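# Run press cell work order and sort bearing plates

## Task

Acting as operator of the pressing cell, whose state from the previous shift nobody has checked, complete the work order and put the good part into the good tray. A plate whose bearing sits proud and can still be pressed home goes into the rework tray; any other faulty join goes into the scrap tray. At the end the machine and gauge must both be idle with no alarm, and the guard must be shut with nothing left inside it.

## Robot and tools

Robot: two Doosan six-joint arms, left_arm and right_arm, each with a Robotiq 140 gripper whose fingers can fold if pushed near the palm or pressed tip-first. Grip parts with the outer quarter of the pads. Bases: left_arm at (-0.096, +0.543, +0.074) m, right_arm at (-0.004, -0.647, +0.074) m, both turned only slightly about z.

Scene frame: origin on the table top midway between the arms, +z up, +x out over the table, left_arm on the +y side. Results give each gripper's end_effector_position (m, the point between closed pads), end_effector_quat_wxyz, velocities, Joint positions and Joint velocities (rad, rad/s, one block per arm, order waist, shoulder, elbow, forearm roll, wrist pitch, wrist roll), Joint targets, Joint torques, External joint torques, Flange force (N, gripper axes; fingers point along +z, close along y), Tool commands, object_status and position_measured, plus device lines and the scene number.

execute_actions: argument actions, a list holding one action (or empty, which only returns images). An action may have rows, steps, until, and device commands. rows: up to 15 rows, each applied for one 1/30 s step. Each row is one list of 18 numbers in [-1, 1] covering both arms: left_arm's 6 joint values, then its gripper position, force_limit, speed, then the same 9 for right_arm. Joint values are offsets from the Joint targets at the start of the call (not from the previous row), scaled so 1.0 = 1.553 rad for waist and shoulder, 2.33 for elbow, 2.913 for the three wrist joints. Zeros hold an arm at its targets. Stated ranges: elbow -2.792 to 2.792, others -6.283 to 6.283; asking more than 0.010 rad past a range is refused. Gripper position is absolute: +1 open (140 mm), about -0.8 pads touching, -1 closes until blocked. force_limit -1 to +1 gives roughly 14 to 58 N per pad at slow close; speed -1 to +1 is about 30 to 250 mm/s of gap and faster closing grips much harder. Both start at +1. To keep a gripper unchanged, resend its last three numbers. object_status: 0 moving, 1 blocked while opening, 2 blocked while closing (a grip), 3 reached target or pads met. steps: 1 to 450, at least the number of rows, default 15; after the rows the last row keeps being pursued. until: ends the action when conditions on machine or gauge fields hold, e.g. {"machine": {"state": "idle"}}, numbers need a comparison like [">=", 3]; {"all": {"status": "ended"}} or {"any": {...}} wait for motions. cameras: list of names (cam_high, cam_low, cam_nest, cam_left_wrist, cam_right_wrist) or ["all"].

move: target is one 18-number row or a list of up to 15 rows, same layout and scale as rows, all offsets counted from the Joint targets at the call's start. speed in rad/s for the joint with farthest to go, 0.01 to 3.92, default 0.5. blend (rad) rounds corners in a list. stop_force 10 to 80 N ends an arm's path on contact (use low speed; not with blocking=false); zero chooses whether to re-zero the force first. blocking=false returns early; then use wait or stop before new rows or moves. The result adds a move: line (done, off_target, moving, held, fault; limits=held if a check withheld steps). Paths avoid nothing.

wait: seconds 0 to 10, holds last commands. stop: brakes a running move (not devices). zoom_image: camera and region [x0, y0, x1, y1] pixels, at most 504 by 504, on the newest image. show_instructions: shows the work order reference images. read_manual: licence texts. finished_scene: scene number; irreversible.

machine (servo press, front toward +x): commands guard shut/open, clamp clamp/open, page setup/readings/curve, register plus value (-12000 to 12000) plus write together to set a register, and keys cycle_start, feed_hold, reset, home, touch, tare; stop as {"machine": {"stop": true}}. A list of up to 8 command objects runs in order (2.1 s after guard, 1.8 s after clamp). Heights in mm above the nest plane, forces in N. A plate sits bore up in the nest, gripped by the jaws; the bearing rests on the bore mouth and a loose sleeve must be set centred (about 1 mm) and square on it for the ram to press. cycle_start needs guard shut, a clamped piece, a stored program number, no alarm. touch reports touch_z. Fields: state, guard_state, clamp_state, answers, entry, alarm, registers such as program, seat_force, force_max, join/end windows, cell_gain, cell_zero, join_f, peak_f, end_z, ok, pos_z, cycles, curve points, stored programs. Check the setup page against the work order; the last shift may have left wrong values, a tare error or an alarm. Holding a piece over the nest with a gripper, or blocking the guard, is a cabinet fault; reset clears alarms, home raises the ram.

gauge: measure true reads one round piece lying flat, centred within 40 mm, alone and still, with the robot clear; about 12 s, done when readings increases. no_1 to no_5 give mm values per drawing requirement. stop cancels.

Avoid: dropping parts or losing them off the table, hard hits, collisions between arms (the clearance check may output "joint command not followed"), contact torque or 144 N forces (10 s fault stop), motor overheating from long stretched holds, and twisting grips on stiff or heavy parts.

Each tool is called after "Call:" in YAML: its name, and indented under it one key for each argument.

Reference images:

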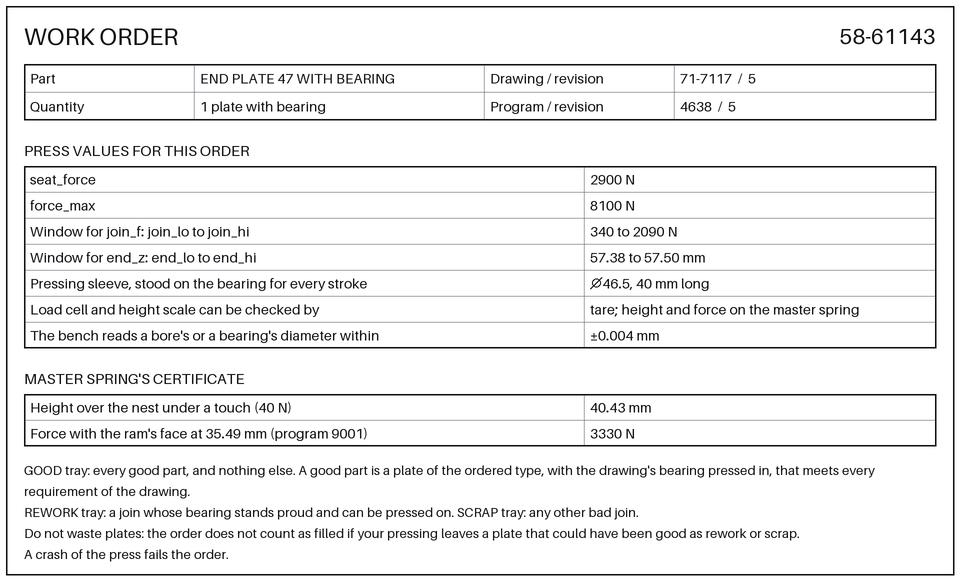

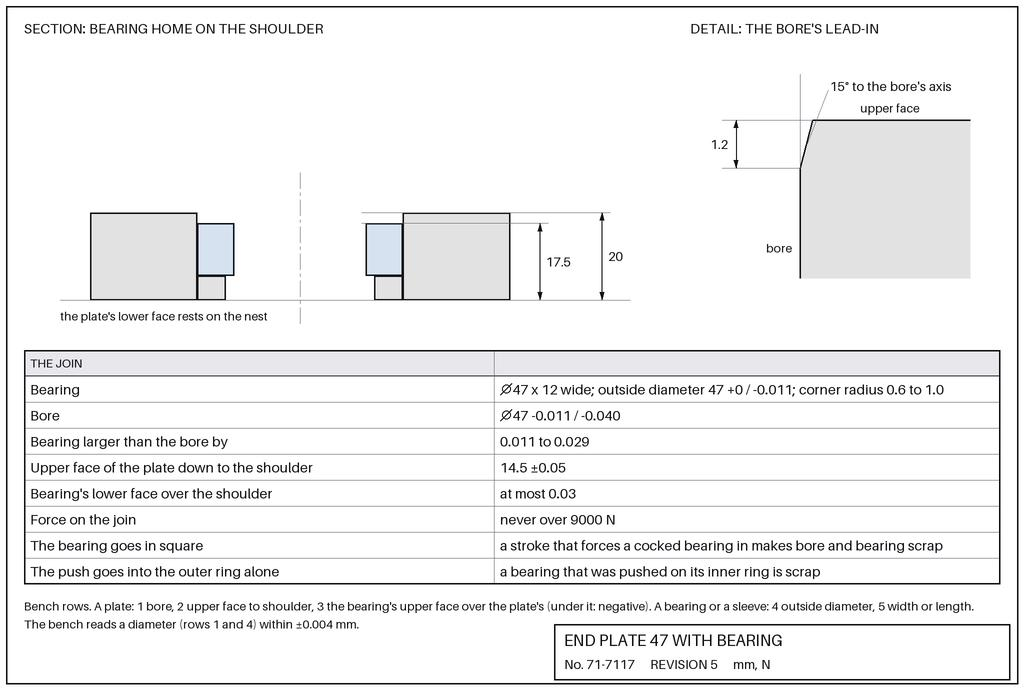

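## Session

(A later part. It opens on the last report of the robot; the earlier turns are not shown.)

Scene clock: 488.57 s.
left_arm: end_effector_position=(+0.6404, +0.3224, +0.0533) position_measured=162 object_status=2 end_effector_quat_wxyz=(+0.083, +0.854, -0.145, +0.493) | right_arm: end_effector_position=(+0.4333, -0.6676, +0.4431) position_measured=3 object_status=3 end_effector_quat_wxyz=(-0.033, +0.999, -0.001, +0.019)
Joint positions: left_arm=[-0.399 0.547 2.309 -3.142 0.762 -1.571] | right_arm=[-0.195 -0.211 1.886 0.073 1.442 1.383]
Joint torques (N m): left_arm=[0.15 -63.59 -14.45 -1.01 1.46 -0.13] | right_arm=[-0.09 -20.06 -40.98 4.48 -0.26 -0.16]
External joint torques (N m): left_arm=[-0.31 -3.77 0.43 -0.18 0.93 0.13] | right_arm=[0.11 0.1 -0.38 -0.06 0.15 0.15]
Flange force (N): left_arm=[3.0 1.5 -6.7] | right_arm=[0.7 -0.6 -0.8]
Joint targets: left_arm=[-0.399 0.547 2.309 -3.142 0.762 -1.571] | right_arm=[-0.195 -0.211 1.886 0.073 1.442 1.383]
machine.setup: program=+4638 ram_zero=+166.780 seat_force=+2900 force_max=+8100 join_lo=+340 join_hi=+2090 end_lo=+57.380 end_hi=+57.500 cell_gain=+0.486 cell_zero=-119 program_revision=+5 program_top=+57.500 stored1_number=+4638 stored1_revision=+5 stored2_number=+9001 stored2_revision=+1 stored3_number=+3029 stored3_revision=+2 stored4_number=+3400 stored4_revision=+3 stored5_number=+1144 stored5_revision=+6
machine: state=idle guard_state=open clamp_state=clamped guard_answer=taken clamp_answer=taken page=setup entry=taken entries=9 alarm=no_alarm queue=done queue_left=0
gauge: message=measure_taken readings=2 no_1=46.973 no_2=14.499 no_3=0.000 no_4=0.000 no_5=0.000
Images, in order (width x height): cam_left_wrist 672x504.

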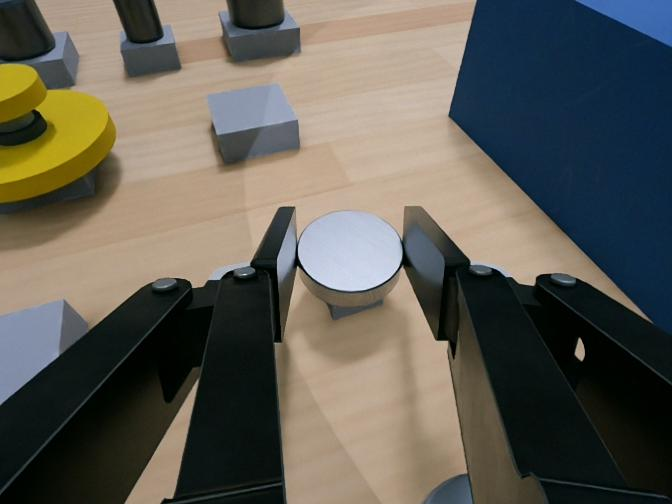

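Call:
move:
  target:
    - [0,-0.0200,0.0066,0,-0.0053,0,-1,0,-1,0,0,0,0,0,0,1,1,1]
    - [0,-0.1262,0.0618,0,-0.0179,0,-1,0,-1,0,0,0,0,0,0,1,1,1]
    - [0.3368,-0.1404,-0.0386,0,-0.1061,0,-1,0,-1,0,0,0,0,0,0,1,1,1]
    - [0.3366,0.0760,-0.2157,0,-0.1322,0,-1,0,-1,0,0,0,0,0,0,1,1,1]
    - [0.3368,0.1172,-0.2146,0,-0.1095,0,-1,0,-1,0,0,0,0,0,0,1,1,1]
  speed: [0.06,0.2,0.5,0.35,0.1]
  blend: [0.005,0.03,0.05,0.02,0]
  cameras: ["cam_left_wrist"]

Call:
move:
  target: [0,0.0130,0.0003,0,0.0075,0,-1,0,-1,0,0,0,0,0,0,1,1,1]
  speed: 0.015
  stop_force: 10
  cameras: ["cam_left_wrist"]

Scene clock: 508.50 s.
left_arm: end_effector_position=(+0.8980, +0.7661, +0.0619) position_measured=162 object_status=2 end_effector_quat_wxyz=(-0.047, +0.863, +0.081, +0.497) | right_arm: end_effector_position=(+0.4333, -0.6676, +0.4431) position_measured=3 object_status=3 end_effector_quat_wxyz=(-0.033, +0.999, -0.001, +0.019)
Joint positions: left_arm=[0.124 0.729 1.809 -3.142 0.443 -1.571] | right_arm=[-0.195 -0.211 1.886 0.073 1.442 1.383]
Joint torques (N m): left_arm=[0.83 -96.56 -27.37 -2.34 2.95 -0.18] | right_arm=[-0.01 -20.04 -41.02 4.52 -0.27 -0.19]
External joint torques (N m): left_arm=[-0.95 1.95 1.24 -0.09 -0.55 0.18] | right_arm=[-0.08 0.41 -0.36 -0.1 0.14 0.19]
Flange force (N): left_arm=[-1.8 1.9 0.8] | right_arm=[1.2 -0.2 -0.8]
Joint targets: left_arm=[0.124 0.729 1.809 -3.142 0.443 -1.571] | right_arm=[-0.195 -0.211 1.886 0.073 1.442 1.383]
machine.setup: program=+4638 ram_zero=+166.780 seat_force=+2900 force_max=+8100 join_lo=+340 join_hi=+2090 end_lo=+57.380 end_hi=+57.500 cell_gain=+0.486 cell_zero=-119 program_revision=+5 program_top=+57.500 stored1_number=+4638 stored1_revision=+5 stored2_number=+9001 stored2_revision=+1 stored3_number=+3029 stored3_revision=+2 stored4_number=+3400 stored4_revision=+3 stored5_number=+1144 stored5_revision=+6
machine: state=idle guard_state=open clamp_state=clamped guard_answer=taken clamp_answer=taken page=setup entry=taken entries=9 alarm=no_alarm queue=done queue_left=0
gauge: message=measure_taken readings=2 no_1=46.973 no_2=14.499 no_3=0.000 no_4=0.000 no_5=0.000
move: done
Images, in order (width x height): cam_left_wrist 672x504.

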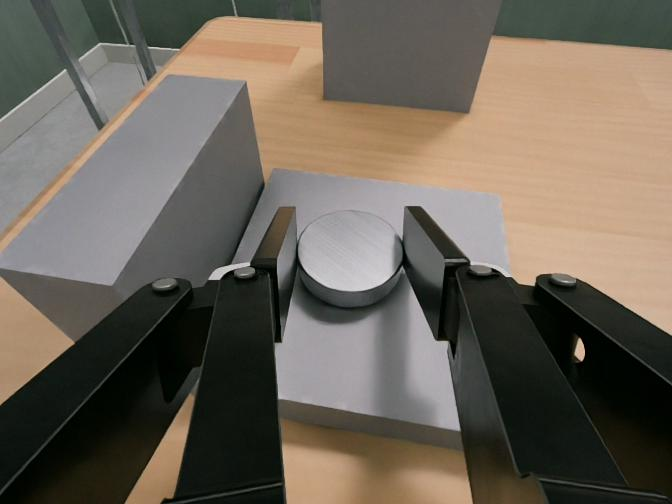

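Scene clock: 509.87 s.
left_arm: end_effector_position=(+0.8981, +0.7663, +0.0565) position_measured=162 object_status=2 end_effector_quat_wxyz=(-0.047, +0.862, +0.081, +0.498) | right_arm: end_effector_position=(+0.4333, -0.6676, +0.4431) position_measured=3 object_status=3 end_effector_quat_wxyz=(-0.033, +0.999, -0.001, +0.019)
Joint positions: left_arm=[0.124 0.737 1.809 -3.142 0.452 -1.571] | right_arm=[-0.195 -0.211 1.886 0.073 1.442 1.383]
Joint torques (N m): left_arm=[0.69 -74.74 -18.17 -2.26 -2.67 -0.09] | right_arm=[-0.11 -19.55 -41.01 4.53 -0.27 -0.17]
External joint torques (N m): left_arm=[-0.68 -20.33 -7.69 -0.15 5.07 0.08] | right_arm=[0.27 -1.12 -0.38 -0.11 0.16 0.17]
Flange force (N): left_arm=[13.9 1.9 -17.9] | right_arm=[-1.2 -1.2 -1.1]
Joint targets: left_arm=[0.124 0.737 1.809 -3.142 0.452 -1.571] | right_arm=[-0.195 -0.211 1.886 0.073 1.442 1.383]
machine.setup: program=+4638 ram_zero=+166.780 seat_force=+2900 force_max=+8100 join_lo=+340 join_hi=+2090 end_lo=+57.380 end_hi=+57.500 cell_gain=+0.486 cell_zero=-119 program_revision=+5 program_top=+57.500 stored1_number=+4638 stored1_revision=+5 stored2_number=+9001 stored2_revision=+1 stored3_number=+3029 stored3_revision=+2 stored4_number=+3400 stored4_revision=+3 stored5_number=+1144 stored5_revision=+6
machine: state=idle guard_state=open clamp_state=clamped guard_answer=taken clamp_answer=taken page=setup entry=taken entries=9 alarm=no_alarm queue=done queue_left=0
gauge: message=measure_taken readings=2 no_1=46.973 no_2=14.499 no_3=0.000 no_4=0.000 no_5=0.000
move: contact (left_arm); left_arm: the wrist pitch is farthest, 0.013 rad from its target
Images, in order (width x height): cam_left_wrist 672x504.

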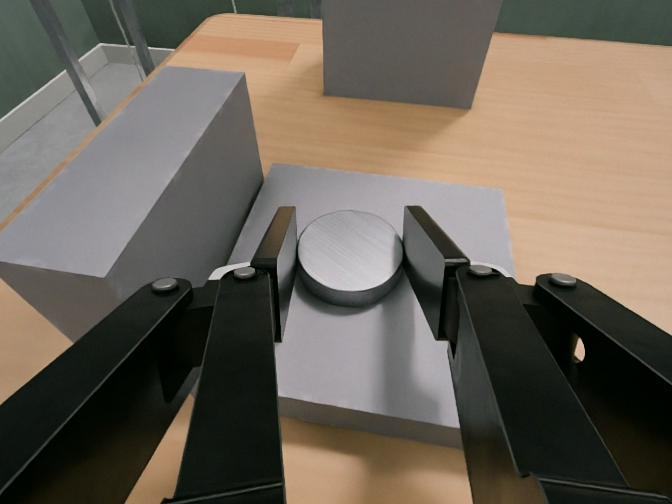

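Call:
move:
  target:
    - [0,0,0,0,0,0,-0.10,0,-0.3,0,0,0,0,0,0,1,1,1]
    - [0,-0.2627,0.1760,0,0.0003,0,-0.10,0,-0.3,0,0,0,0,0,0,1,1,1]
    - [-0.2022,-0.1487,0.0730,0,-0.0213,0,-0.10,0,-0.3,0,0,0,0,0,0,1,1,1]
  speed: [0.1,0.2,0.4]
  blend: [0,0.05,0]

Call:
execute_actions:
  actions:
    - {"gauge":{"measure":true},"steps":450,"until":{"gauge":{"readings":["=",3]}}}
  cameras: ["cam_left_wrist"]

Scene clock: 520.10 s.
left_arm: end_effector_position=(+0.8303, +0.4596, +0.1593) position_measured=141 object_status=3 end_effector_quat_wxyz=(+0.032, +0.865, -0.055, +0.498) | right_arm: end_effector_position=(+0.4333, -0.6676, +0.4431) position_measured=3 object_status=3 end_effector_quat_wxyz=(-0.033, +0.999, -0.001, +0.019)
Joint positions: left_arm=[-0.19 0.506 1.98 -3.142 0.39 -1.571] | right_arm=[-0.195 -0.211 1.886 0.073 1.442 1.383]
Joint torques (N m): left_arm=[0.35 -78.41 -29.11 -2.47 2.68 -0.1] | right_arm=[0.15 -19.74 -40.9 4.56 -0.2 -0.2]
External joint torques (N m): left_arm=[-0.51 0.83 1.32 -0.13 -0.29 0.09] | right_arm=[-0.19 -0.14 -0.51 -0.13 0.08 0.19]
Flange force (N): left_arm=[-1.7 1.6 -0.8] | right_arm=[0.4 0.0 -1.0]
Joint targets: left_arm=[-0.190 0.506 1.980 -3.142 0.390 -1.571] | right_arm=[-0.195 -0.211 1.886 0.073 1.442 1.383]
machine.setup: program=+4638 ram_zero=+166.780 seat_force=+2900 force_max=+8100 join_lo=+340 join_hi=+2090 end_lo=+57.380 end_hi=+57.500 cell_gain=+0.486 cell_zero=-119 program_revision=+5 program_top=+57.500 stored1_number=+4638 stored1_revision=+5 stored2_number=+9001 stored2_revision=+1 stored3_number=+3029 stored3_revision=+2 stored4_number=+3400 stored4_revision=+3 stored5_number=+1144 stored5_revision=+6
machine: state=idle guard_state=open clamp_state=clamped guard_answer=taken clamp_answer=taken page=setup entry=taken entries=9 alarm=no_alarm queue=done queue_left=0
gauge: message=measure_taken readings=2 no_1=46.973 no_2=14.499 no_3=0.000 no_4=0.000 no_5=0.000
move: done

Scene clock: 532.30 s.
left_arm: end_effector_position=(+0.8303, +0.4595, +0.1593) position_measured=141 object_status=3 end_effector_quat_wxyz=(+0.032, +0.865, -0.055, +0.498) | right_arm: end_effector_position=(+0.4333, -0.6676, +0.4431) position_measured=3 object_status=3 end_effector_quat_wxyz=(-0.033, +0.999, -0.001, +0.019)
Joint positions: left_arm=[-0.19 0.506 1.98 -3.142 0.39 -1.571] | right_arm=[-0.195 -0.211 1.886 0.073 1.442 1.383]
Joint torques (N m): left_arm=[0.92 -77.83 -29.07 -2.53 2.66 -0.21] | right_arm=[0.09 -20.14 -40.83 4.59 -0.19 -0.14]
External joint torques (N m): left_arm=[-0.97 0.21 1.16 -0.09 -0.26 0.21] | right_arm=[-0.02 0.19 -0.5 -0.17 0.07 0.14]
Flange force (N): left_arm=[-1.1 2.4 -1.5] | right_arm=[1.0 -0.2 -0.9]
Joint targets: left_arm=[-0.190 0.506 1.980 -3.142 0.390 -1.571] | right_arm=[-0.195 -0.211 1.886 0.073 1.442 1.383]
Tool commands: left_gripper/position=-0.1 left_gripper/force_limit=+0.0 left_gripper/speed=-0.3 right_gripper/position=+1.0 right_gripper/force_limit=+1.0 right_gripper/speed=+1.0
machine.setup: program=+4638 ram_zero=+166.780 seat_force=+2900 force_max=+8100 join_lo=+340 join_hi=+2090 end_lo=+57.380 end_hi=+57.500 cell_gain=+0.486 cell_zero=-119 program_revision=+5 program_top=+57.500 stored1_number=+4638 stored1_revision=+5 stored2_number=+9001 stored2_revision=+1 stored3_number=+3029 stored3_revision=+2 stored4_number=+3400 stored4_revision=+3 stored5_number=+1144 stored5_revision=+6
machine: state=idle guard_state=open clamp_state=clamped guard_answer=taken clamp_answer=taken page=setup entry=taken entries=9 alarm=no_alarm queue=done queue_left=0
gauge: message=measure_taken readings=3 no_1=0.000 no_2=0.000 no_3=0.000 no_4=46.993 no_5=11.999
Images, in order (width x height): cam_left_wrist 672x504.

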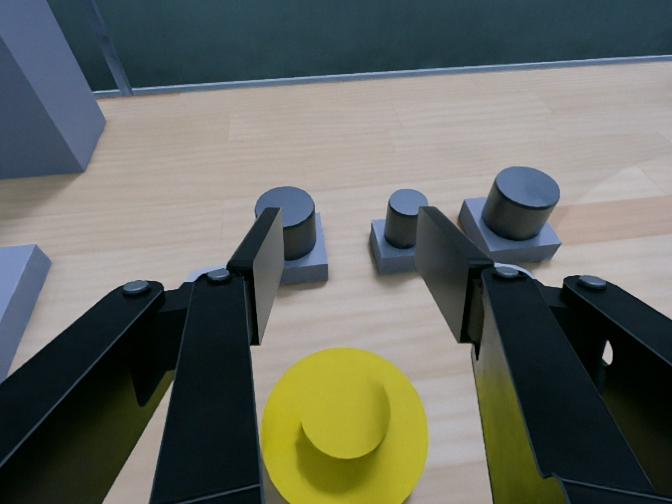

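Call:
zoom_image:
  camera: "cam_left_wrist"
  region: [230, 130, 590, 310]

Scaled by 1.400 from the camera's 672x504 image, which has a finer 960x720 frame.

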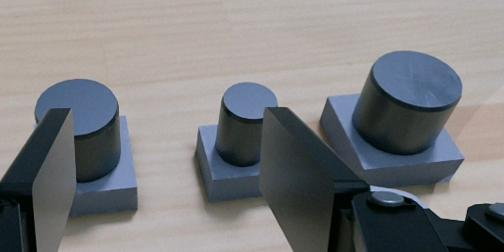

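Call:
move:
  target:
    - [0.2022,-0.1140,0.1026,0,0.0216,0,-0.10,0,-0.3,0,0,0,0,0,0,1,1,1]
    - [0.2022,0.1487,-0.0734,0,0.0213,0,-0.10,0,-0.3,0,0,0,0,0,0,1,1,1]
  speed: [0.4,0.25]
  blend: [0.02,0]

Call:
execute_actions:
  actions:
    - {"rows":[[0,0,0,0,0,0,-1,0,-1,0,0,0,0,0,0,1,1,1]],"steps":50}
  cameras: ["cam_left_wrist"]

Scene clock: 562.13 s.
left_arm: end_effector_position=(+0.8986, +0.7664, +0.0571) position_measured=141 object_status=3 end_effector_quat_wxyz=(-0.047, +0.862, +0.081, +0.498) | right_arm: end_effector_position=(+0.4333, -0.6676, +0.4431) position_measured=3 object_status=3 end_effector_quat_wxyz=(-0.033, +0.999, -0.001, +0.019)
Joint positions: left_arm=[0.124 0.737 1.809 -3.142 0.452 -1.571] | right_arm=[-0.195 -0.211 1.886 0.073 1.442 1.383]
Joint torques (N m): left_arm=[0.49 -96.02 -26.8 -2.29 2.74 -0.18] | right_arm=[0.05 -19.85 -41.07 4.55 -0.24 -0.17]
External joint torques (N m): left_arm=[-0.57 0.83 1.01 -0.11 -0.34 0.18] | right_arm=[-0.1 0.31 0.01 -0.16 0.12 0.17]
Flange force (N): left_arm=[-1.1 1.5 -0.5] | right_arm=[0.5 -0.1 -0.1]
Joint targets: left_arm=[0.124 0.737 1.809 -3.142 0.452 -1.571] | right_arm=[-0.195 -0.211 1.886 0.073 1.442 1.383]
machine.setup: program=+4638 ram_zero=+166.780 seat_force=+2900 force_max=+8100 join_lo=+340 join_hi=+2090 end_lo=+57.380 end_hi=+57.500 cell_gain=+0.486 cell_zero=-119 program_revision=+5 program_top=+57.500 stored1_number=+4638 stored1_revision=+5 stored2_number=+9001 stored2_revision=+1 stored3_number=+3029 stored3_revision=+2 stored4_number=+3400 stored4_revision=+3 stored5_number=+1144 stored5_revision=+6
machine: state=idle guard_state=open clamp_state=clamped guard_answer=taken clamp_answer=taken page=setup entry=taken entries=9 alarm=no_alarm queue=done queue_left=0
gauge: message=measure_taken readings=3 no_1=0.000 no_2=0.000 no_3=0.000 no_4=46.993 no_5=11.999
move: done

Scene clock: 564.00 s.
left_arm: end_effector_position=(+0.8986, +0.7664, +0.0570) position_measured=162 object_status=2 end_effector_quat_wxyz=(-0.047, +0.862, +0.081, +0.498) | right_arm: end_effector_position=(+0.4333, -0.6676, +0.4431) position_measured=3 object_status=3 end_effector_quat_wxyz=(-0.033, +0.999, -0.001, +0.019)
Joint positions: left_arm=[0.124 0.737 1.809 -3.142 0.452 -1.571] | right_arm=[-0.195 -0.211 1.886 0.073 1.442 1.383]
Joint torques (N m): left_arm=[0.67 -92.28 -25.43 -2.33 1.74 -0.17] | right_arm=[0.19 -19.84 -40.95 4.53 -0.26 -0.17]
External joint torques (N m): left_arm=[-0.98 -2.07 0 -0.04 0.62 0.16] | right_arm=[-0.13 -0.07 -0.39 -0.11 0.14 0.17]
Flange force (N): left_arm=[0.4 1.9 -3.3] | right_arm=[0.4 -0.1 -0.9]
Joint targets: left_arm=[0.124 0.737 1.809 -3.142 0.452 -1.571] | right_arm=[-0.195 -0.211 1.886 0.073 1.442 1.383]
machine.setup: program=+4638 ram_zero=+166.780 seat_force=+2900 force_max=+8100 join_lo=+340 join_hi=+2090 end_lo=+57.380 end_hi=+57.500 cell_gain=+0.486 cell_zero=-119 program_revision=+5 program_top=+57.500 stored1_number=+4638 stored1_revision=+5 stored2_number=+9001 stored2_revision=+1 stored3_number=+3029 stored3_revision=+2 stored4_number=+3400 stored4_revision=+3 stored5_number=+1144 stored5_revision=+6
machine: state=idle guard_state=open clamp_state=clamped guard_answer=taken clamp_answer=taken page=setup entry=taken entries=9 alarm=no_alarm queue=done queue_left=0
gauge: message=measure_taken readings=3 no_1=0.000 no_2=0.000 no_3=0.000 no_4=46.993 no_5=11.999
Images, in order (width x height): cam_left_wrist 672x504.

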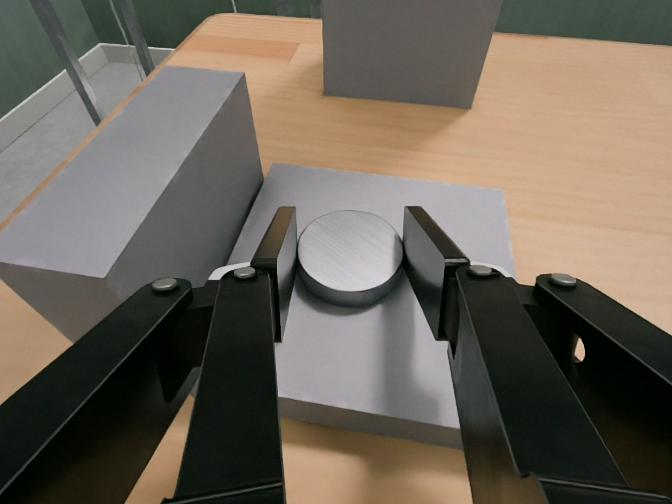

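Call:
move:
  target:
    - [0,-0.0300,0.0166,0,-0.0010,0,-1,0,-1,0,0,0,0,0,0,1,1,1]
    - [0,-0.2627,0.1760,0,0.0003,0,-1,0,-1,0,0,0,0,0,0,1,1,1]
    - [-0.1285,-0.1690,0.0066,0.6764,0.2644,-0.3148,-1,0,-1,0,0,0,0,0,0,1,1,1]
    - [-0.3264,-0.1234,-0.0042,0.6089,0.1858,-0.3243,-1,0,-1,0,0,0,0,0,0,1,1,1]
    - [-0.3574,-0.1162,-0.0133,0.6003,0.1751,-0.3307,-1,0,-1,0,0,0,0,0,0,1,1,1]
    - [-0.3574,-0.1047,-0.0112,0.5948,0.1740,-0.3212,-1,0,-1,0,0,0,0,0,0,1,1,1]
  speed: [0.06,0.3,0.6,0.35,0.12,0.05]
  blend: [0.005,0.05,0.05,0.02,0.005,0]
  cameras: ["cam_nest","cam_left_wrist"]

Scene clock: 581.43 s.
left_arm: end_effector_position=(+0.6001, +0.0236, +0.1856) position_measured=162 object_status=2 end_effector_quat_wxyz=(+0.353, +0.613, -0.612, +0.354) | right_arm: end_effector_position=(+0.4333, -0.6676, +0.4431) position_measured=3 object_status=3 end_effector_quat_wxyz=(-0.033, +0.999, -0.001, +0.019)
Joint positions: left_arm=[-0.431 0.574 1.782 -1.41 0.958 -2.506] | right_arm=[-0.195 -0.211 1.886 0.073 1.442 1.383]
Joint torques (N m): left_arm=[0.81 -84.73 -28.91 -1.24 1.78 -0.15] | right_arm=[-0.07 -19.91 -41.01 4.55 -0.2 -0.17]
External joint torques (N m): left_arm=[-0.91 1.29 1.47 0.13 -0.35 0.14] | right_arm=[0.13 -0.07 -0.18 -0.15 0.09 0.17]
Flange force (N): left_arm=[-1.6 2.2 1.8] | right_arm=[0.2 -0.7 -0.4]
Joint targets: left_arm=[-0.431 0.574 1.782 -1.410 0.958 -2.506] | right_arm=[-0.195 -0.211 1.886 0.073 1.442 1.383]
machine.setup: program=+4638 ram_zero=+166.780 seat_force=+2900 force_max=+8100 join_lo=+340 join_hi=+2090 end_lo=+57.380 end_hi=+57.500 cell_gain=+0.486 cell_zero=-119 program_revision=+5 program_top=+57.500 stored1_number=+4638 stored1_revision=+5 stored2_number=+9001 stored2_revision=+1 stored3_number=+3029 stored3_revision=+2 stored4_number=+3400 stored4_revision=+3 stored5_number=+1144 stored5_revision=+6
machine: state=idle guard_state=open clamp_state=clamped guard_answer=taken clamp_answer=taken page=setup entry=taken entries=9 alarm=no_alarm queue=done queue_left=0
gauge: message=measure_taken readings=3 no_1=0.000 no_2=0.000 no_3=0.000 no_4=46.993 no_5=11.999
move: done
Images, in order (width x height): cam_nest 672x504, cam_left_wrist 672x504.

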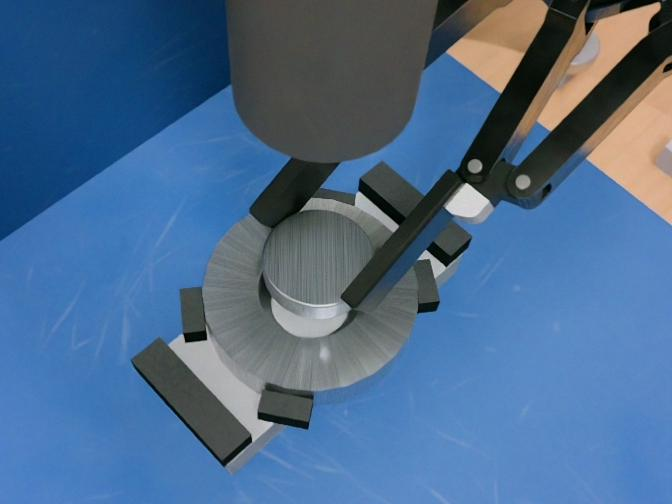

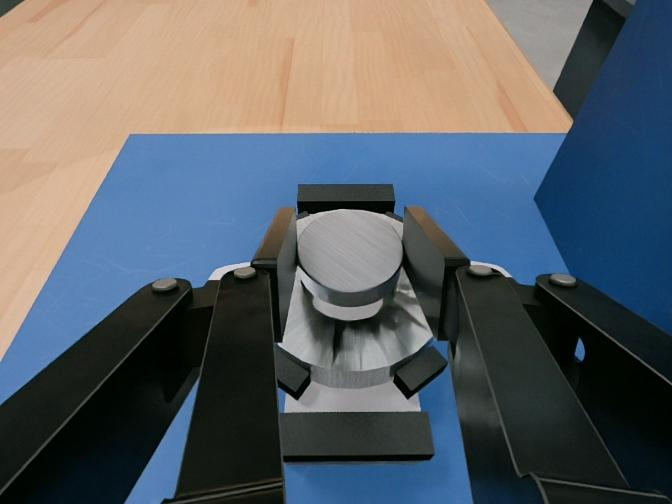

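Call:
move:
  target: [-0.0008,0.0091,0.0013,-0.0045,-0.0012,0.0072,-1,0,-1,0,0,0,0,0,0,1,1,1]
  speed: 0.03
  cameras: ["cam_nest","cam_left_wrist"]

Call:
zoom_image:
  camera: "cam_nest"
  region: [200, 180, 430, 410]

Call:
zoom_image:
  camera: "cam_left_wrist"
  region: [250, 180, 450, 380]

Scene clock: 590.87 s.
left_arm: end_effector_position=(+0.6003, +0.0226, +0.1741) position_measured=162 object_status=2 end_effector_quat_wxyz=(+0.353, +0.613, -0.612, +0.354) | right_arm: end_effector_position=(+0.4333, -0.6676, +0.4431) position_measured=3 object_status=3 end_effector_quat_wxyz=(-0.033, +0.999, -0.001, +0.019)
Joint positions: left_arm=[-0.432 0.588 1.785 -1.423 0.955 -2.485] | right_arm=[-0.195 -0.211 1.886 0.073 1.442 1.383]
Joint torques (N m): left_arm=[0.54 -85.18 -28.36 -1.29 1.77 -0.21] | right_arm=[-0.15 -19.88 -40.96 4.56 -0.27 -0.18]
External joint torques (N m): left_arm=[-0.83 2.01 1.76 0.17 -0.31 0.21] | right_arm=[0.25 -0.41 -0.53 -0.13 0.15 0.18]
Flange force (N): left_arm=[-2.5 2.1 2.2] | right_arm=[0.2 -1.1 -1.2]
Joint targets: left_arm=[-0.432 0.588 1.785 -1.423 0.955 -2.485] | right_arm=[-0.195 -0.211 1.886 0.073 1.442 1.383]
machine.setup: program=+4638 ram_zero=+166.780 seat_force=+2900 force_max=+8100 join_lo=+340 join_hi=+2090 end_lo=+57.380 end_hi=+57.500 cell_gain=+0.486 cell_zero=-119 program_revision=+5 program_top=+57.500 stored1_number=+4638 stored1_revision=+5 stored2_number=+9001 stored2_revision=+1 stored3_number=+3029 stored3_revision=+2 stored4_number=+3400 stored4_revision=+3 stored5_number=+1144 stored5_revision=+6
machine: state=idle guard_state=open clamp_state=clamped guard_answer=taken clamp_answer=taken page=setup entry=taken entries=9 alarm=no_alarm queue=done queue_left=0
gauge: message=measure_taken readings=3 no_1=0.000 no_2=0.000 no_3=0.000 no_4=46.993 no_5=11.999
move: done
Images, in order (width x height): cam_nest 672x504, cam_left_wrist 672x504.

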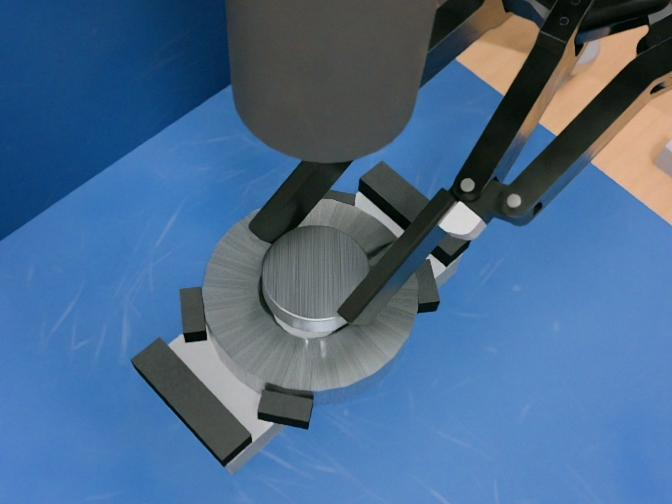

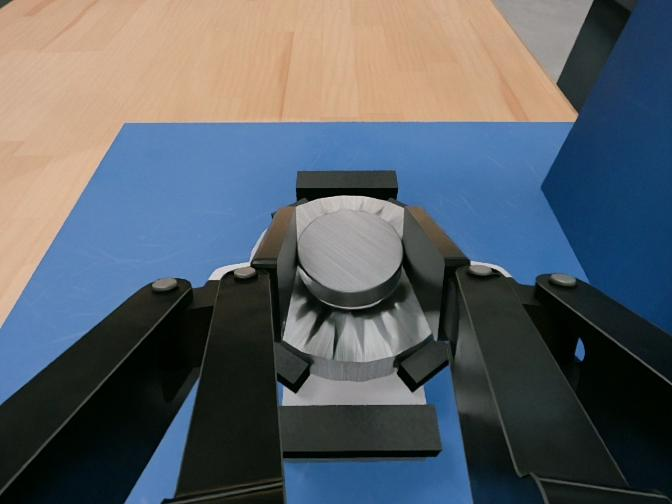

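Scaled by 2.191 from the camera's 672x504 image, which has a finer 960x720 frame.

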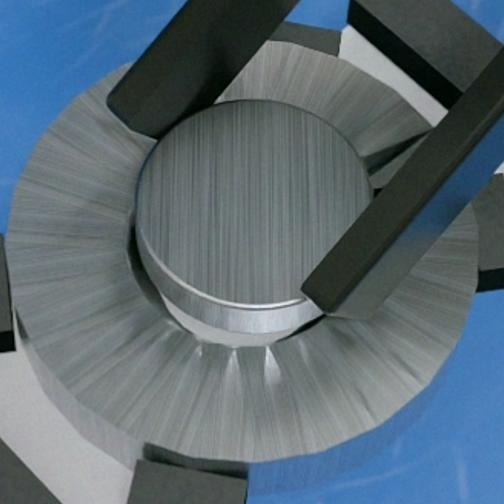

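Scaled by 2.520 from the camera's 672x504 image, which has a finer 960x720 frame.

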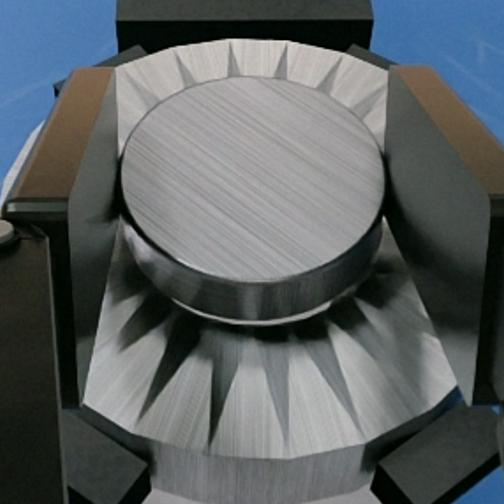

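Call:
move:
  target: [-0.0015,0.0001,-0.0002,-0.0003,-0.0004,-0.0002,-1,0,-1,0,0,0,0,0,0,1,1,1]
  speed: 0.02
  cameras: ["cam_nest","cam_left_wrist"]

Call:
zoom_image:
  camera: "cam_nest"
  region: [200, 180, 430, 410]

Call:
zoom_image:
  camera: "cam_left_wrist"
  region: [250, 180, 450, 380]

Scene clock: 613.90 s.
left_arm: end_effector_position=(+0.5998, +0.0209, +0.1742) position_measured=162 object_status=2 end_effector_quat_wxyz=(+0.353, +0.612, -0.612, +0.354) | right_arm: end_effector_position=(+0.4333, -0.6676, +0.4431) position_measured=3 object_status=3 end_effector_quat_wxyz=(-0.033, +0.999, -0.001, +0.019)
Joint positions: left_arm=[-0.435 0.589 1.785 -1.424 0.954 -2.486] | right_arm=[-0.195 -0.211 1.886 0.073 1.442 1.383]
Joint torques (N m): left_arm=[0.68 -85.3 -27.94 -1.19 1.79 -0.22] | right_arm=[0.21 -19.64 -41 4.56 -0.25 -0.21]
External joint torques (N m): left_arm=[-0.73 1.24 1.02 0.06 -0.33 0.22] | right_arm=[-0.13 -0.56 -0.39 -0.14 0.14 0.21]
Flange force (N): left_arm=[-1.5 1.5 1.8] | right_arm=[-0.4 -0.3 -1.0]
Joint targets: left_arm=[-0.435 0.589 1.785 -1.424 0.954 -2.486] | right_arm=[-0.195 -0.211 1.886 0.073 1.442 1.383]
machine.setup: program=+4638 ram_zero=+166.780 seat_force=+2900 force_max=+8100 join_lo=+340 join_hi=+2090 end_lo=+57.380 end_hi=+57.500 cell_gain=+0.486 cell_zero=-119 program_revision=+5 program_top=+57.500 stored1_number=+4638 stored1_revision=+5 stored2_number=+9001 stored2_revision=+1 stored3_number=+3029 stored3_revision=+2 stored4_number=+3400 stored4_revision=+3 stored5_number=+1144 stored5_revision=+6
machine: state=idle guard_state=open clamp_state=clamped guard_answer=taken clamp_answer=taken page=setup entry=taken entries=9 alarm=no_alarm queue=done queue_left=0
gauge: message=measure_taken readings=3 no_1=0.000 no_2=0.000 no_3=0.000 no_4=46.993 no_5=11.999
move: done
Images, in order (width x height): cam_nest 672x504, cam_left_wrist 672x504.

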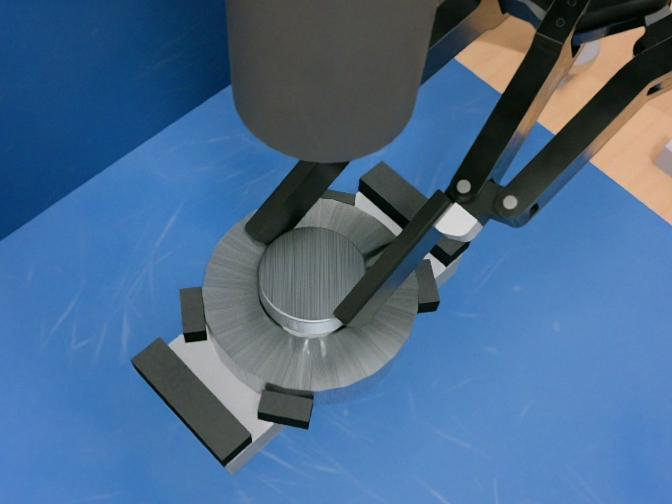

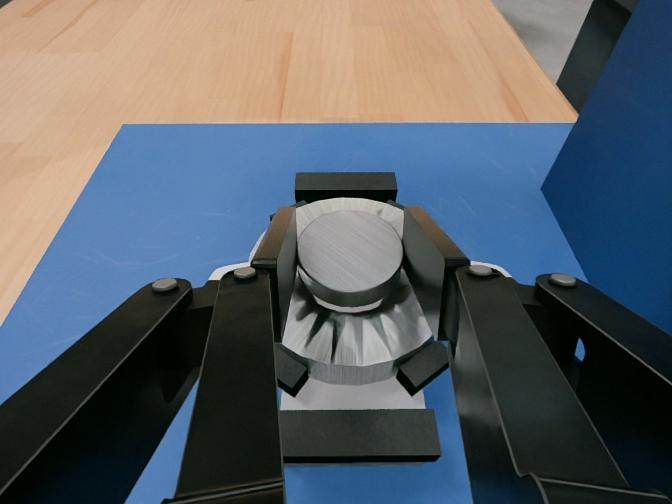

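Scaled by 2.191 from the camera's 672x504 image, which has a finer 960x720 frame.

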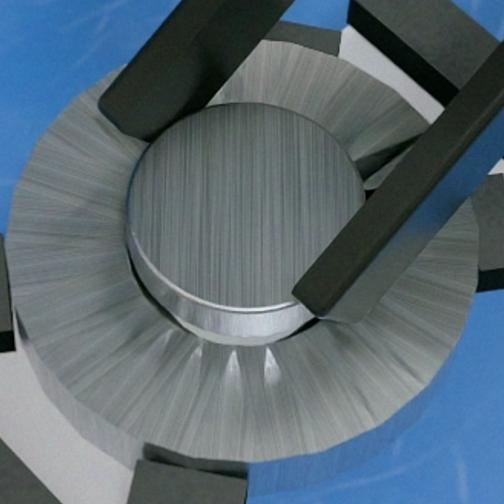

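Scaled by 2.520 from the camera's 672x504 image, which has a finer 960x720 frame.

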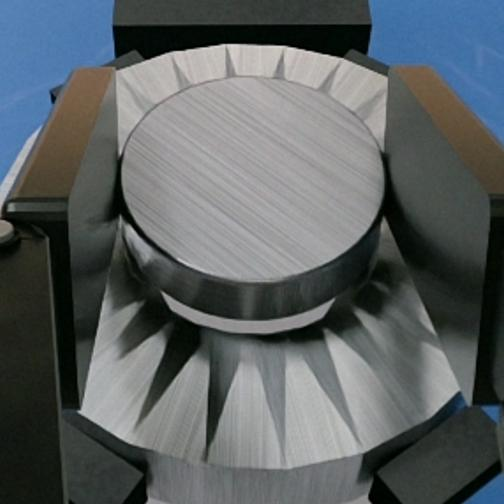

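Call:
move:
  target: [0,0.0044,0.0008,-0.0021,-0.0004,0.0036,-1,0,-1,0,0,0,0,0,0,1,1,1]
  speed: 0.01
  stop_force: 10
  cameras: ["cam_nest","cam_left_wrist"]

Call:
zoom_image:
  camera: "cam_nest"
  region: [200, 180, 430, 410]

Call:
zoom_image:
  camera: "cam_left_wrist"
  region: [250, 180, 450, 380]

Scene clock: 621.53 s.
left_arm: end_effector_position=(+0.5997, +0.0208, +0.1690) position_measured=162 object_status=2 end_effector_quat_wxyz=(+0.353, +0.612, -0.612, +0.354) | right_arm: end_effector_position=(+0.4333, -0.6676, +0.4431) position_measured=3 object_status=3 end_effector_quat_wxyz=(-0.033, +0.999, -0.001, +0.019)
Joint positions: left_arm=[-0.435 0.595 1.787 -1.429 0.953 -2.476] | right_arm=[-0.195 -0.211 1.886 0.073 1.442 1.383]
Joint torques (N m): left_arm=[-11.08 -72.78 -28.11 -1.64 -0.26 -0.19] | right_arm=[0.1 -19.91 -41.01 4.53 -0.25 -0.19]
External joint torques (N m): left_arm=[11.1 -11.25 1.66 0.52 1.74 0.18] | right_arm=[-0.01 -0.31 -0.31 -0.12 0.14 0.19]
Flange force (N): left_arm=[1.1 8.9 -25.1] | right_arm=[-0.1 -0.5 -0.8]
Joint targets: left_arm=[-0.435 0.595 1.787 -1.429 0.953 -2.476] | right_arm=[-0.195 -0.211 1.886 0.073 1.442 1.383]
machine.setup: program=+4638 ram_zero=+166.780 seat_force=+2900 force_max=+8100 join_lo=+340 join_hi=+2090 end_lo=+57.380 end_hi=+57.500 cell_gain=+0.486 cell_zero=-119 program_revision=+5 program_top=+57.500 stored1_number=+4638 stored1_revision=+5 stored2_number=+9001 stored2_revision=+1 stored3_number=+3029 stored3_revision=+2 stored4_number=+3400 stored4_revision=+3 stored5_number=+1144 stored5_revision=+6
machine: state=idle guard_state=open clamp_state=clamped guard_answer=taken clamp_answer=taken page=setup entry=taken entries=9 alarm=no_alarm queue=done queue_left=0
gauge: message=measure_taken readings=3 no_1=0.000 no_2=0.000 no_3=0.000 no_4=46.993 no_5=11.999
move: contact (left_arm)
Images, in order (width x height): cam_nest 672x504, cam_left_wrist 672x504.

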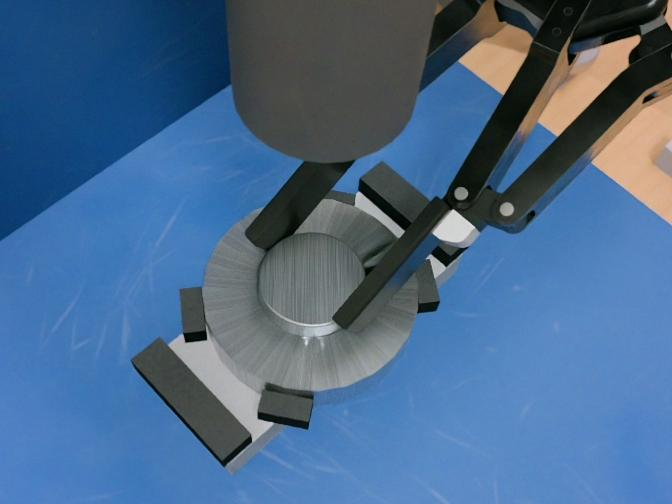

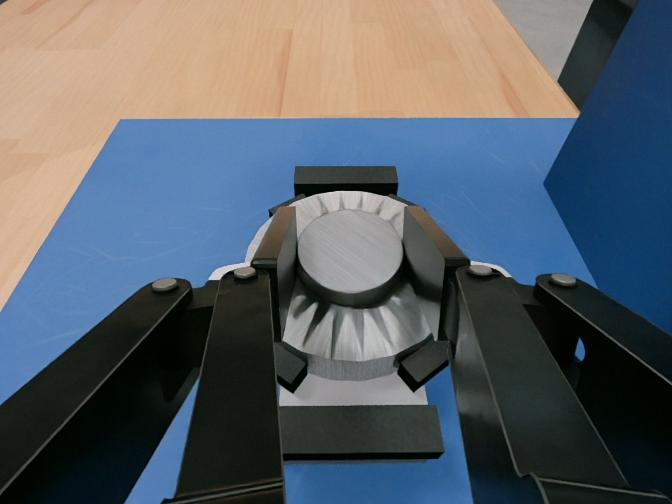

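Scaled by 2.191 from the camera's 672x504 image, which has a finer 960x720 frame.

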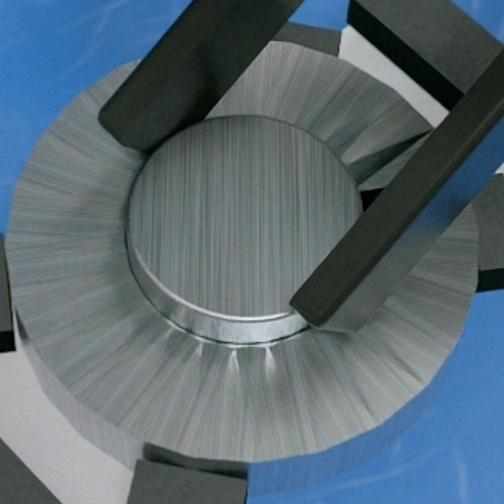

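Scaled by 2.520 from the camera's 672x504 image, which has a finer 960x720 frame.

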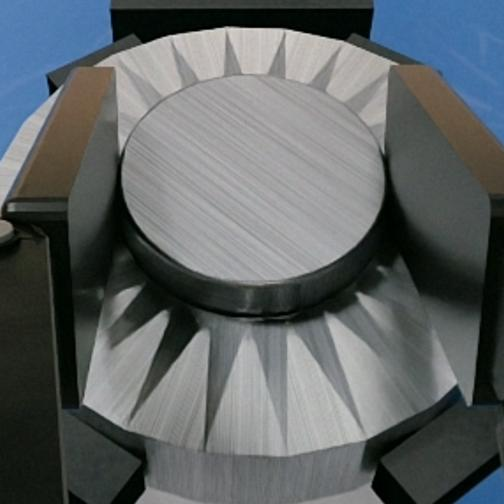

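Call:
execute_actions:
  actions:
    - {"rows":[[0,0,0,0,0,0,-0.10,0,-1,0,0,0,0,0,0,1,1,1]],"steps":45}
  cameras: ["cam_nest","cam_left_wrist"]

Call:
zoom_image:
  camera: "cam_nest"
  region: [200, 180, 430, 410]

Call:
zoom_image:
  camera: "cam_left_wrist"
  region: [250, 180, 450, 380]

Scene clock: 626.77 s.
left_arm: end_effector_position=(+0.5997, +0.0208, +0.1690) position_measured=141 object_status=3 end_effector_quat_wxyz=(+0.353, +0.612, -0.612, +0.354) | right_arm: end_effector_position=(+0.4333, -0.6676, +0.4431) position_measured=3 object_status=3 end_effector_quat_wxyz=(-0.033, +0.999, -0.001, +0.019)
Joint positions: left_arm=[-0.435 0.595 1.787 -1.429 0.953 -2.476] | right_arm=[-0.195 -0.211 1.886 0.073 1.442 1.383]
Joint torques (N m): left_arm=[0.19 -84.67 -27.74 -1.04 1.69 -0.18] | right_arm=[0.31 -19.83 -40.94 4.53 -0.28 -0.2]
External joint torques (N m): left_arm=[-0.24 0.18 0.96 -0.11 -0.21 0.18] | right_arm=[-0.36 0 -0.41 -0.11 0.16 0.19]
Flange force (N): left_arm=[-1.0 2.3 0.4] | right_arm=[0.4 0.4 -1.0]
Joint targets: left_arm=[-0.435 0.595 1.787 -1.429 0.953 -2.476] | right_arm=[-0.195 -0.211 1.886 0.073 1.442 1.383]
machine.setup: program=+4638 ram_zero=+166.780 seat_force=+2900 force_max=+8100 join_lo=+340 join_hi=+2090 end_lo=+57.380 end_hi=+57.500 cell_gain=+0.486 cell_zero=-119 program_revision=+5 program_top=+57.500 stored1_number=+4638 stored1_revision=+5 stored2_number=+9001 stored2_revision=+1 stored3_number=+3029 stored3_revision=+2 stored4_number=+3400 stored4_revision=+3 stored5_number=+1144 stored5_revision=+6
machine: state=idle guard_state=open clamp_state=clamped guard_answer=taken clamp_answer=taken page=setup entry=taken entries=9 alarm=no_alarm queue=done queue_left=0
gauge: message=measure_taken readings=3 no_1=0.000 no_2=0.000 no_3=0.000 no_4=46.993 no_5=11.999
Images, in order (width x height): cam_nest 672x504, cam_left_wrist 672x504.

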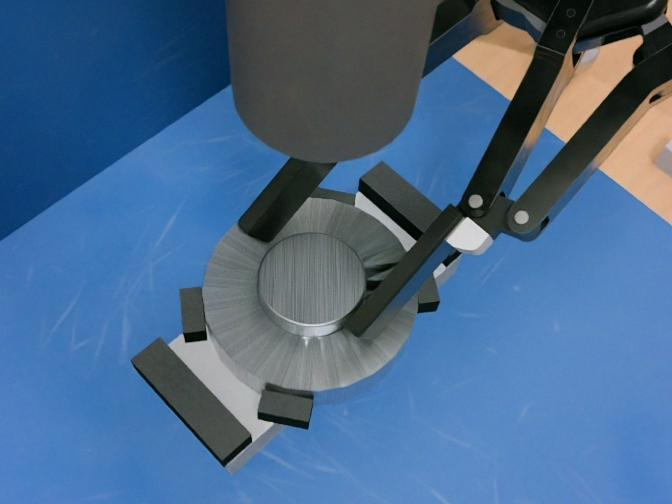

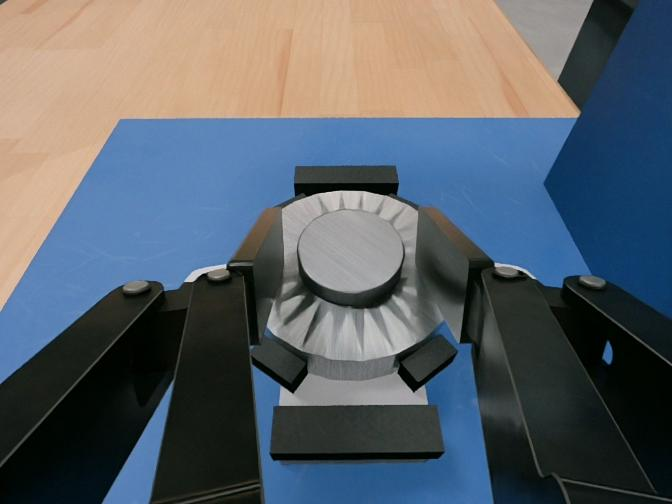

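Scaled by 2.191 from the camera's 672x504 image, which has a finer 960x720 frame.

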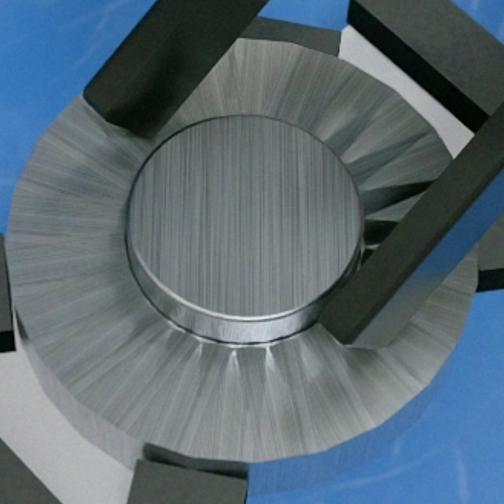

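Scaled by 2.520 from the camera's 672x504 image, which has a finer 960x720 frame.

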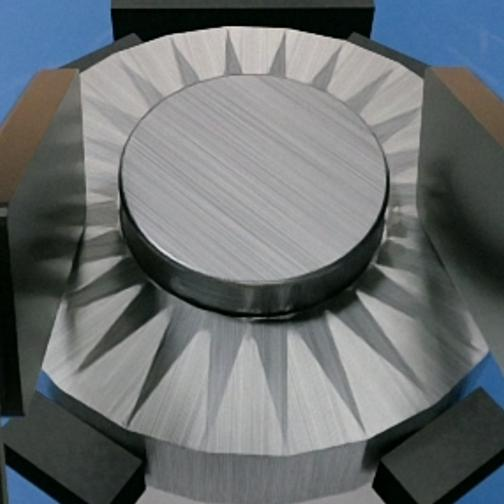

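Call:
move:
  target:
    - [0,-0.0231,-0.0042,0.0110,0.0023,-0.0190,-0.10,0,-1,0,0,0,0,0,0,1,1,1]
    - [0.2314,-0.0776,0.0161,0.0883,0.0924,-0.0041,-0.10,0,-1,0,0,0,0,0,0,1,1,1]
    - [0.1861,-0.0573,0.0824,-0.5881,-0.1933,0.3107,-0.10,0,-1,0,0,0,0,0,0,1,1,1]
  speed: [0.06,0.4,0.6]
  blend: [0.01,0.04,0]
  cameras: ["cam_nest","cam_left_wrist"]

Call:
zoom_image:
  camera: "cam_nest"
  region: [200, 180, 430, 410]

Scene clock: 644.63 s.
left_arm: end_effector_position=(+0.8337, +0.5007, +0.1600) position_measured=141 object_status=3 end_effector_quat_wxyz=(+0.021, +0.865, -0.035, +0.499) | right_arm: end_effector_position=(+0.4333, -0.6676, +0.4431) position_measured=3 object_status=3 end_effector_quat_wxyz=(-0.033, +0.999, -0.001, +0.019)
Joint positions: left_arm=[-0.146 0.506 1.979 -3.142 0.39 -1.571] | right_arm=[-0.195 -0.211 1.886 0.073 1.442 1.383]
Joint torques (N m): left_arm=[0.9 -78.55 -28.46 -2.49 2.67 -0.13] | right_arm=[-0.12 -20 -40.92 4.51 -0.19 -0.15]
External joint torques (N m): left_arm=[-0.93 0.91 0.73 -0.11 -0.28 0.13] | right_arm=[-0.01 0.5 -0.37 -0.11 0.06 0.15]
Flange force (N): left_arm=[-1.0 2.2 0.3] | right_arm=[1.4 -0.2 -0.6]
Joint targets: left_arm=[-0.146 0.506 1.979 -3.142 0.390 -1.571] | right_arm=[-0.195 -0.211 1.886 0.073 1.442 1.383]
machine.setup: program=+4638 ram_zero=+166.780 seat_force=+2900 force_max=+8100 join_lo=+340 join_hi=+2090 end_lo=+57.380 end_hi=+57.500 cell_gain=+0.486 cell_zero=-119 program_revision=+5 program_top=+57.500 stored1_number=+4638 stored1_revision=+5 stored2_number=+9001 stored2_revision=+1 stored3_number=+3029 stored3_revision=+2 stored4_number=+3400 stored4_revision=+3 stored5_number=+1144 stored5_revision=+6
machine: state=idle guard_state=open clamp_state=clamped guard_answer=taken clamp_answer=taken page=setup entry=taken entries=9 alarm=no_alarm queue=done queue_left=0
gauge: message=measure_taken readings=3 no_1=0.000 no_2=0.000 no_3=0.000 no_4=46.993 no_5=11.999
move: done
Images, in order (width x height): cam_nest 672x504, cam_left_wrist 672x504.

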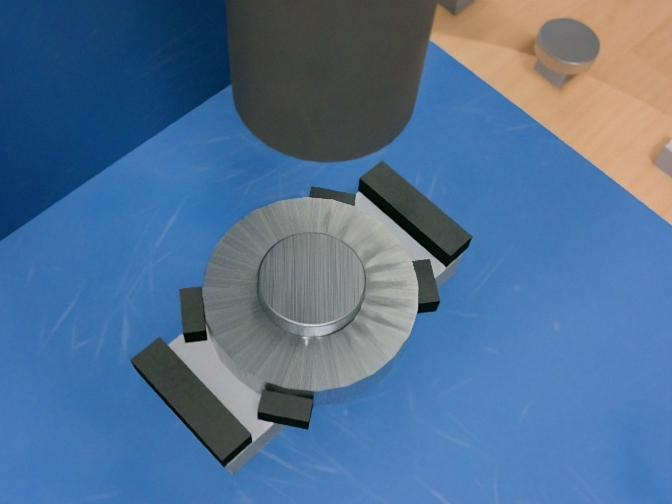

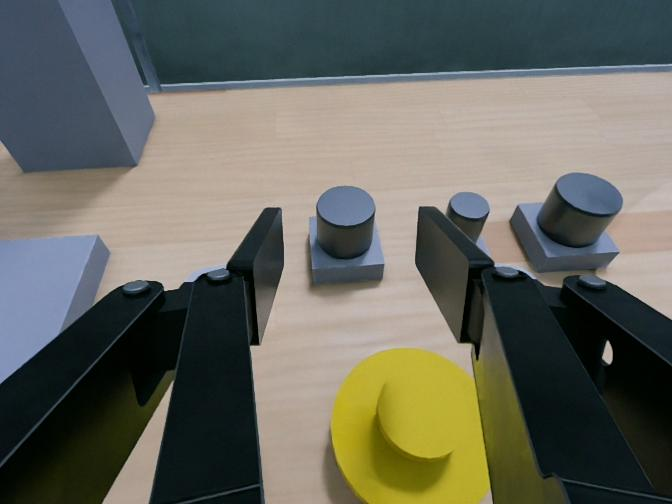

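Scaled by 2.191 from the camera's 672x504 image, which has a finer 960x720 frame.

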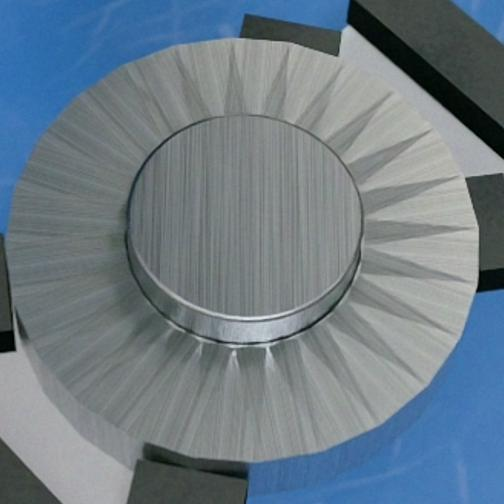

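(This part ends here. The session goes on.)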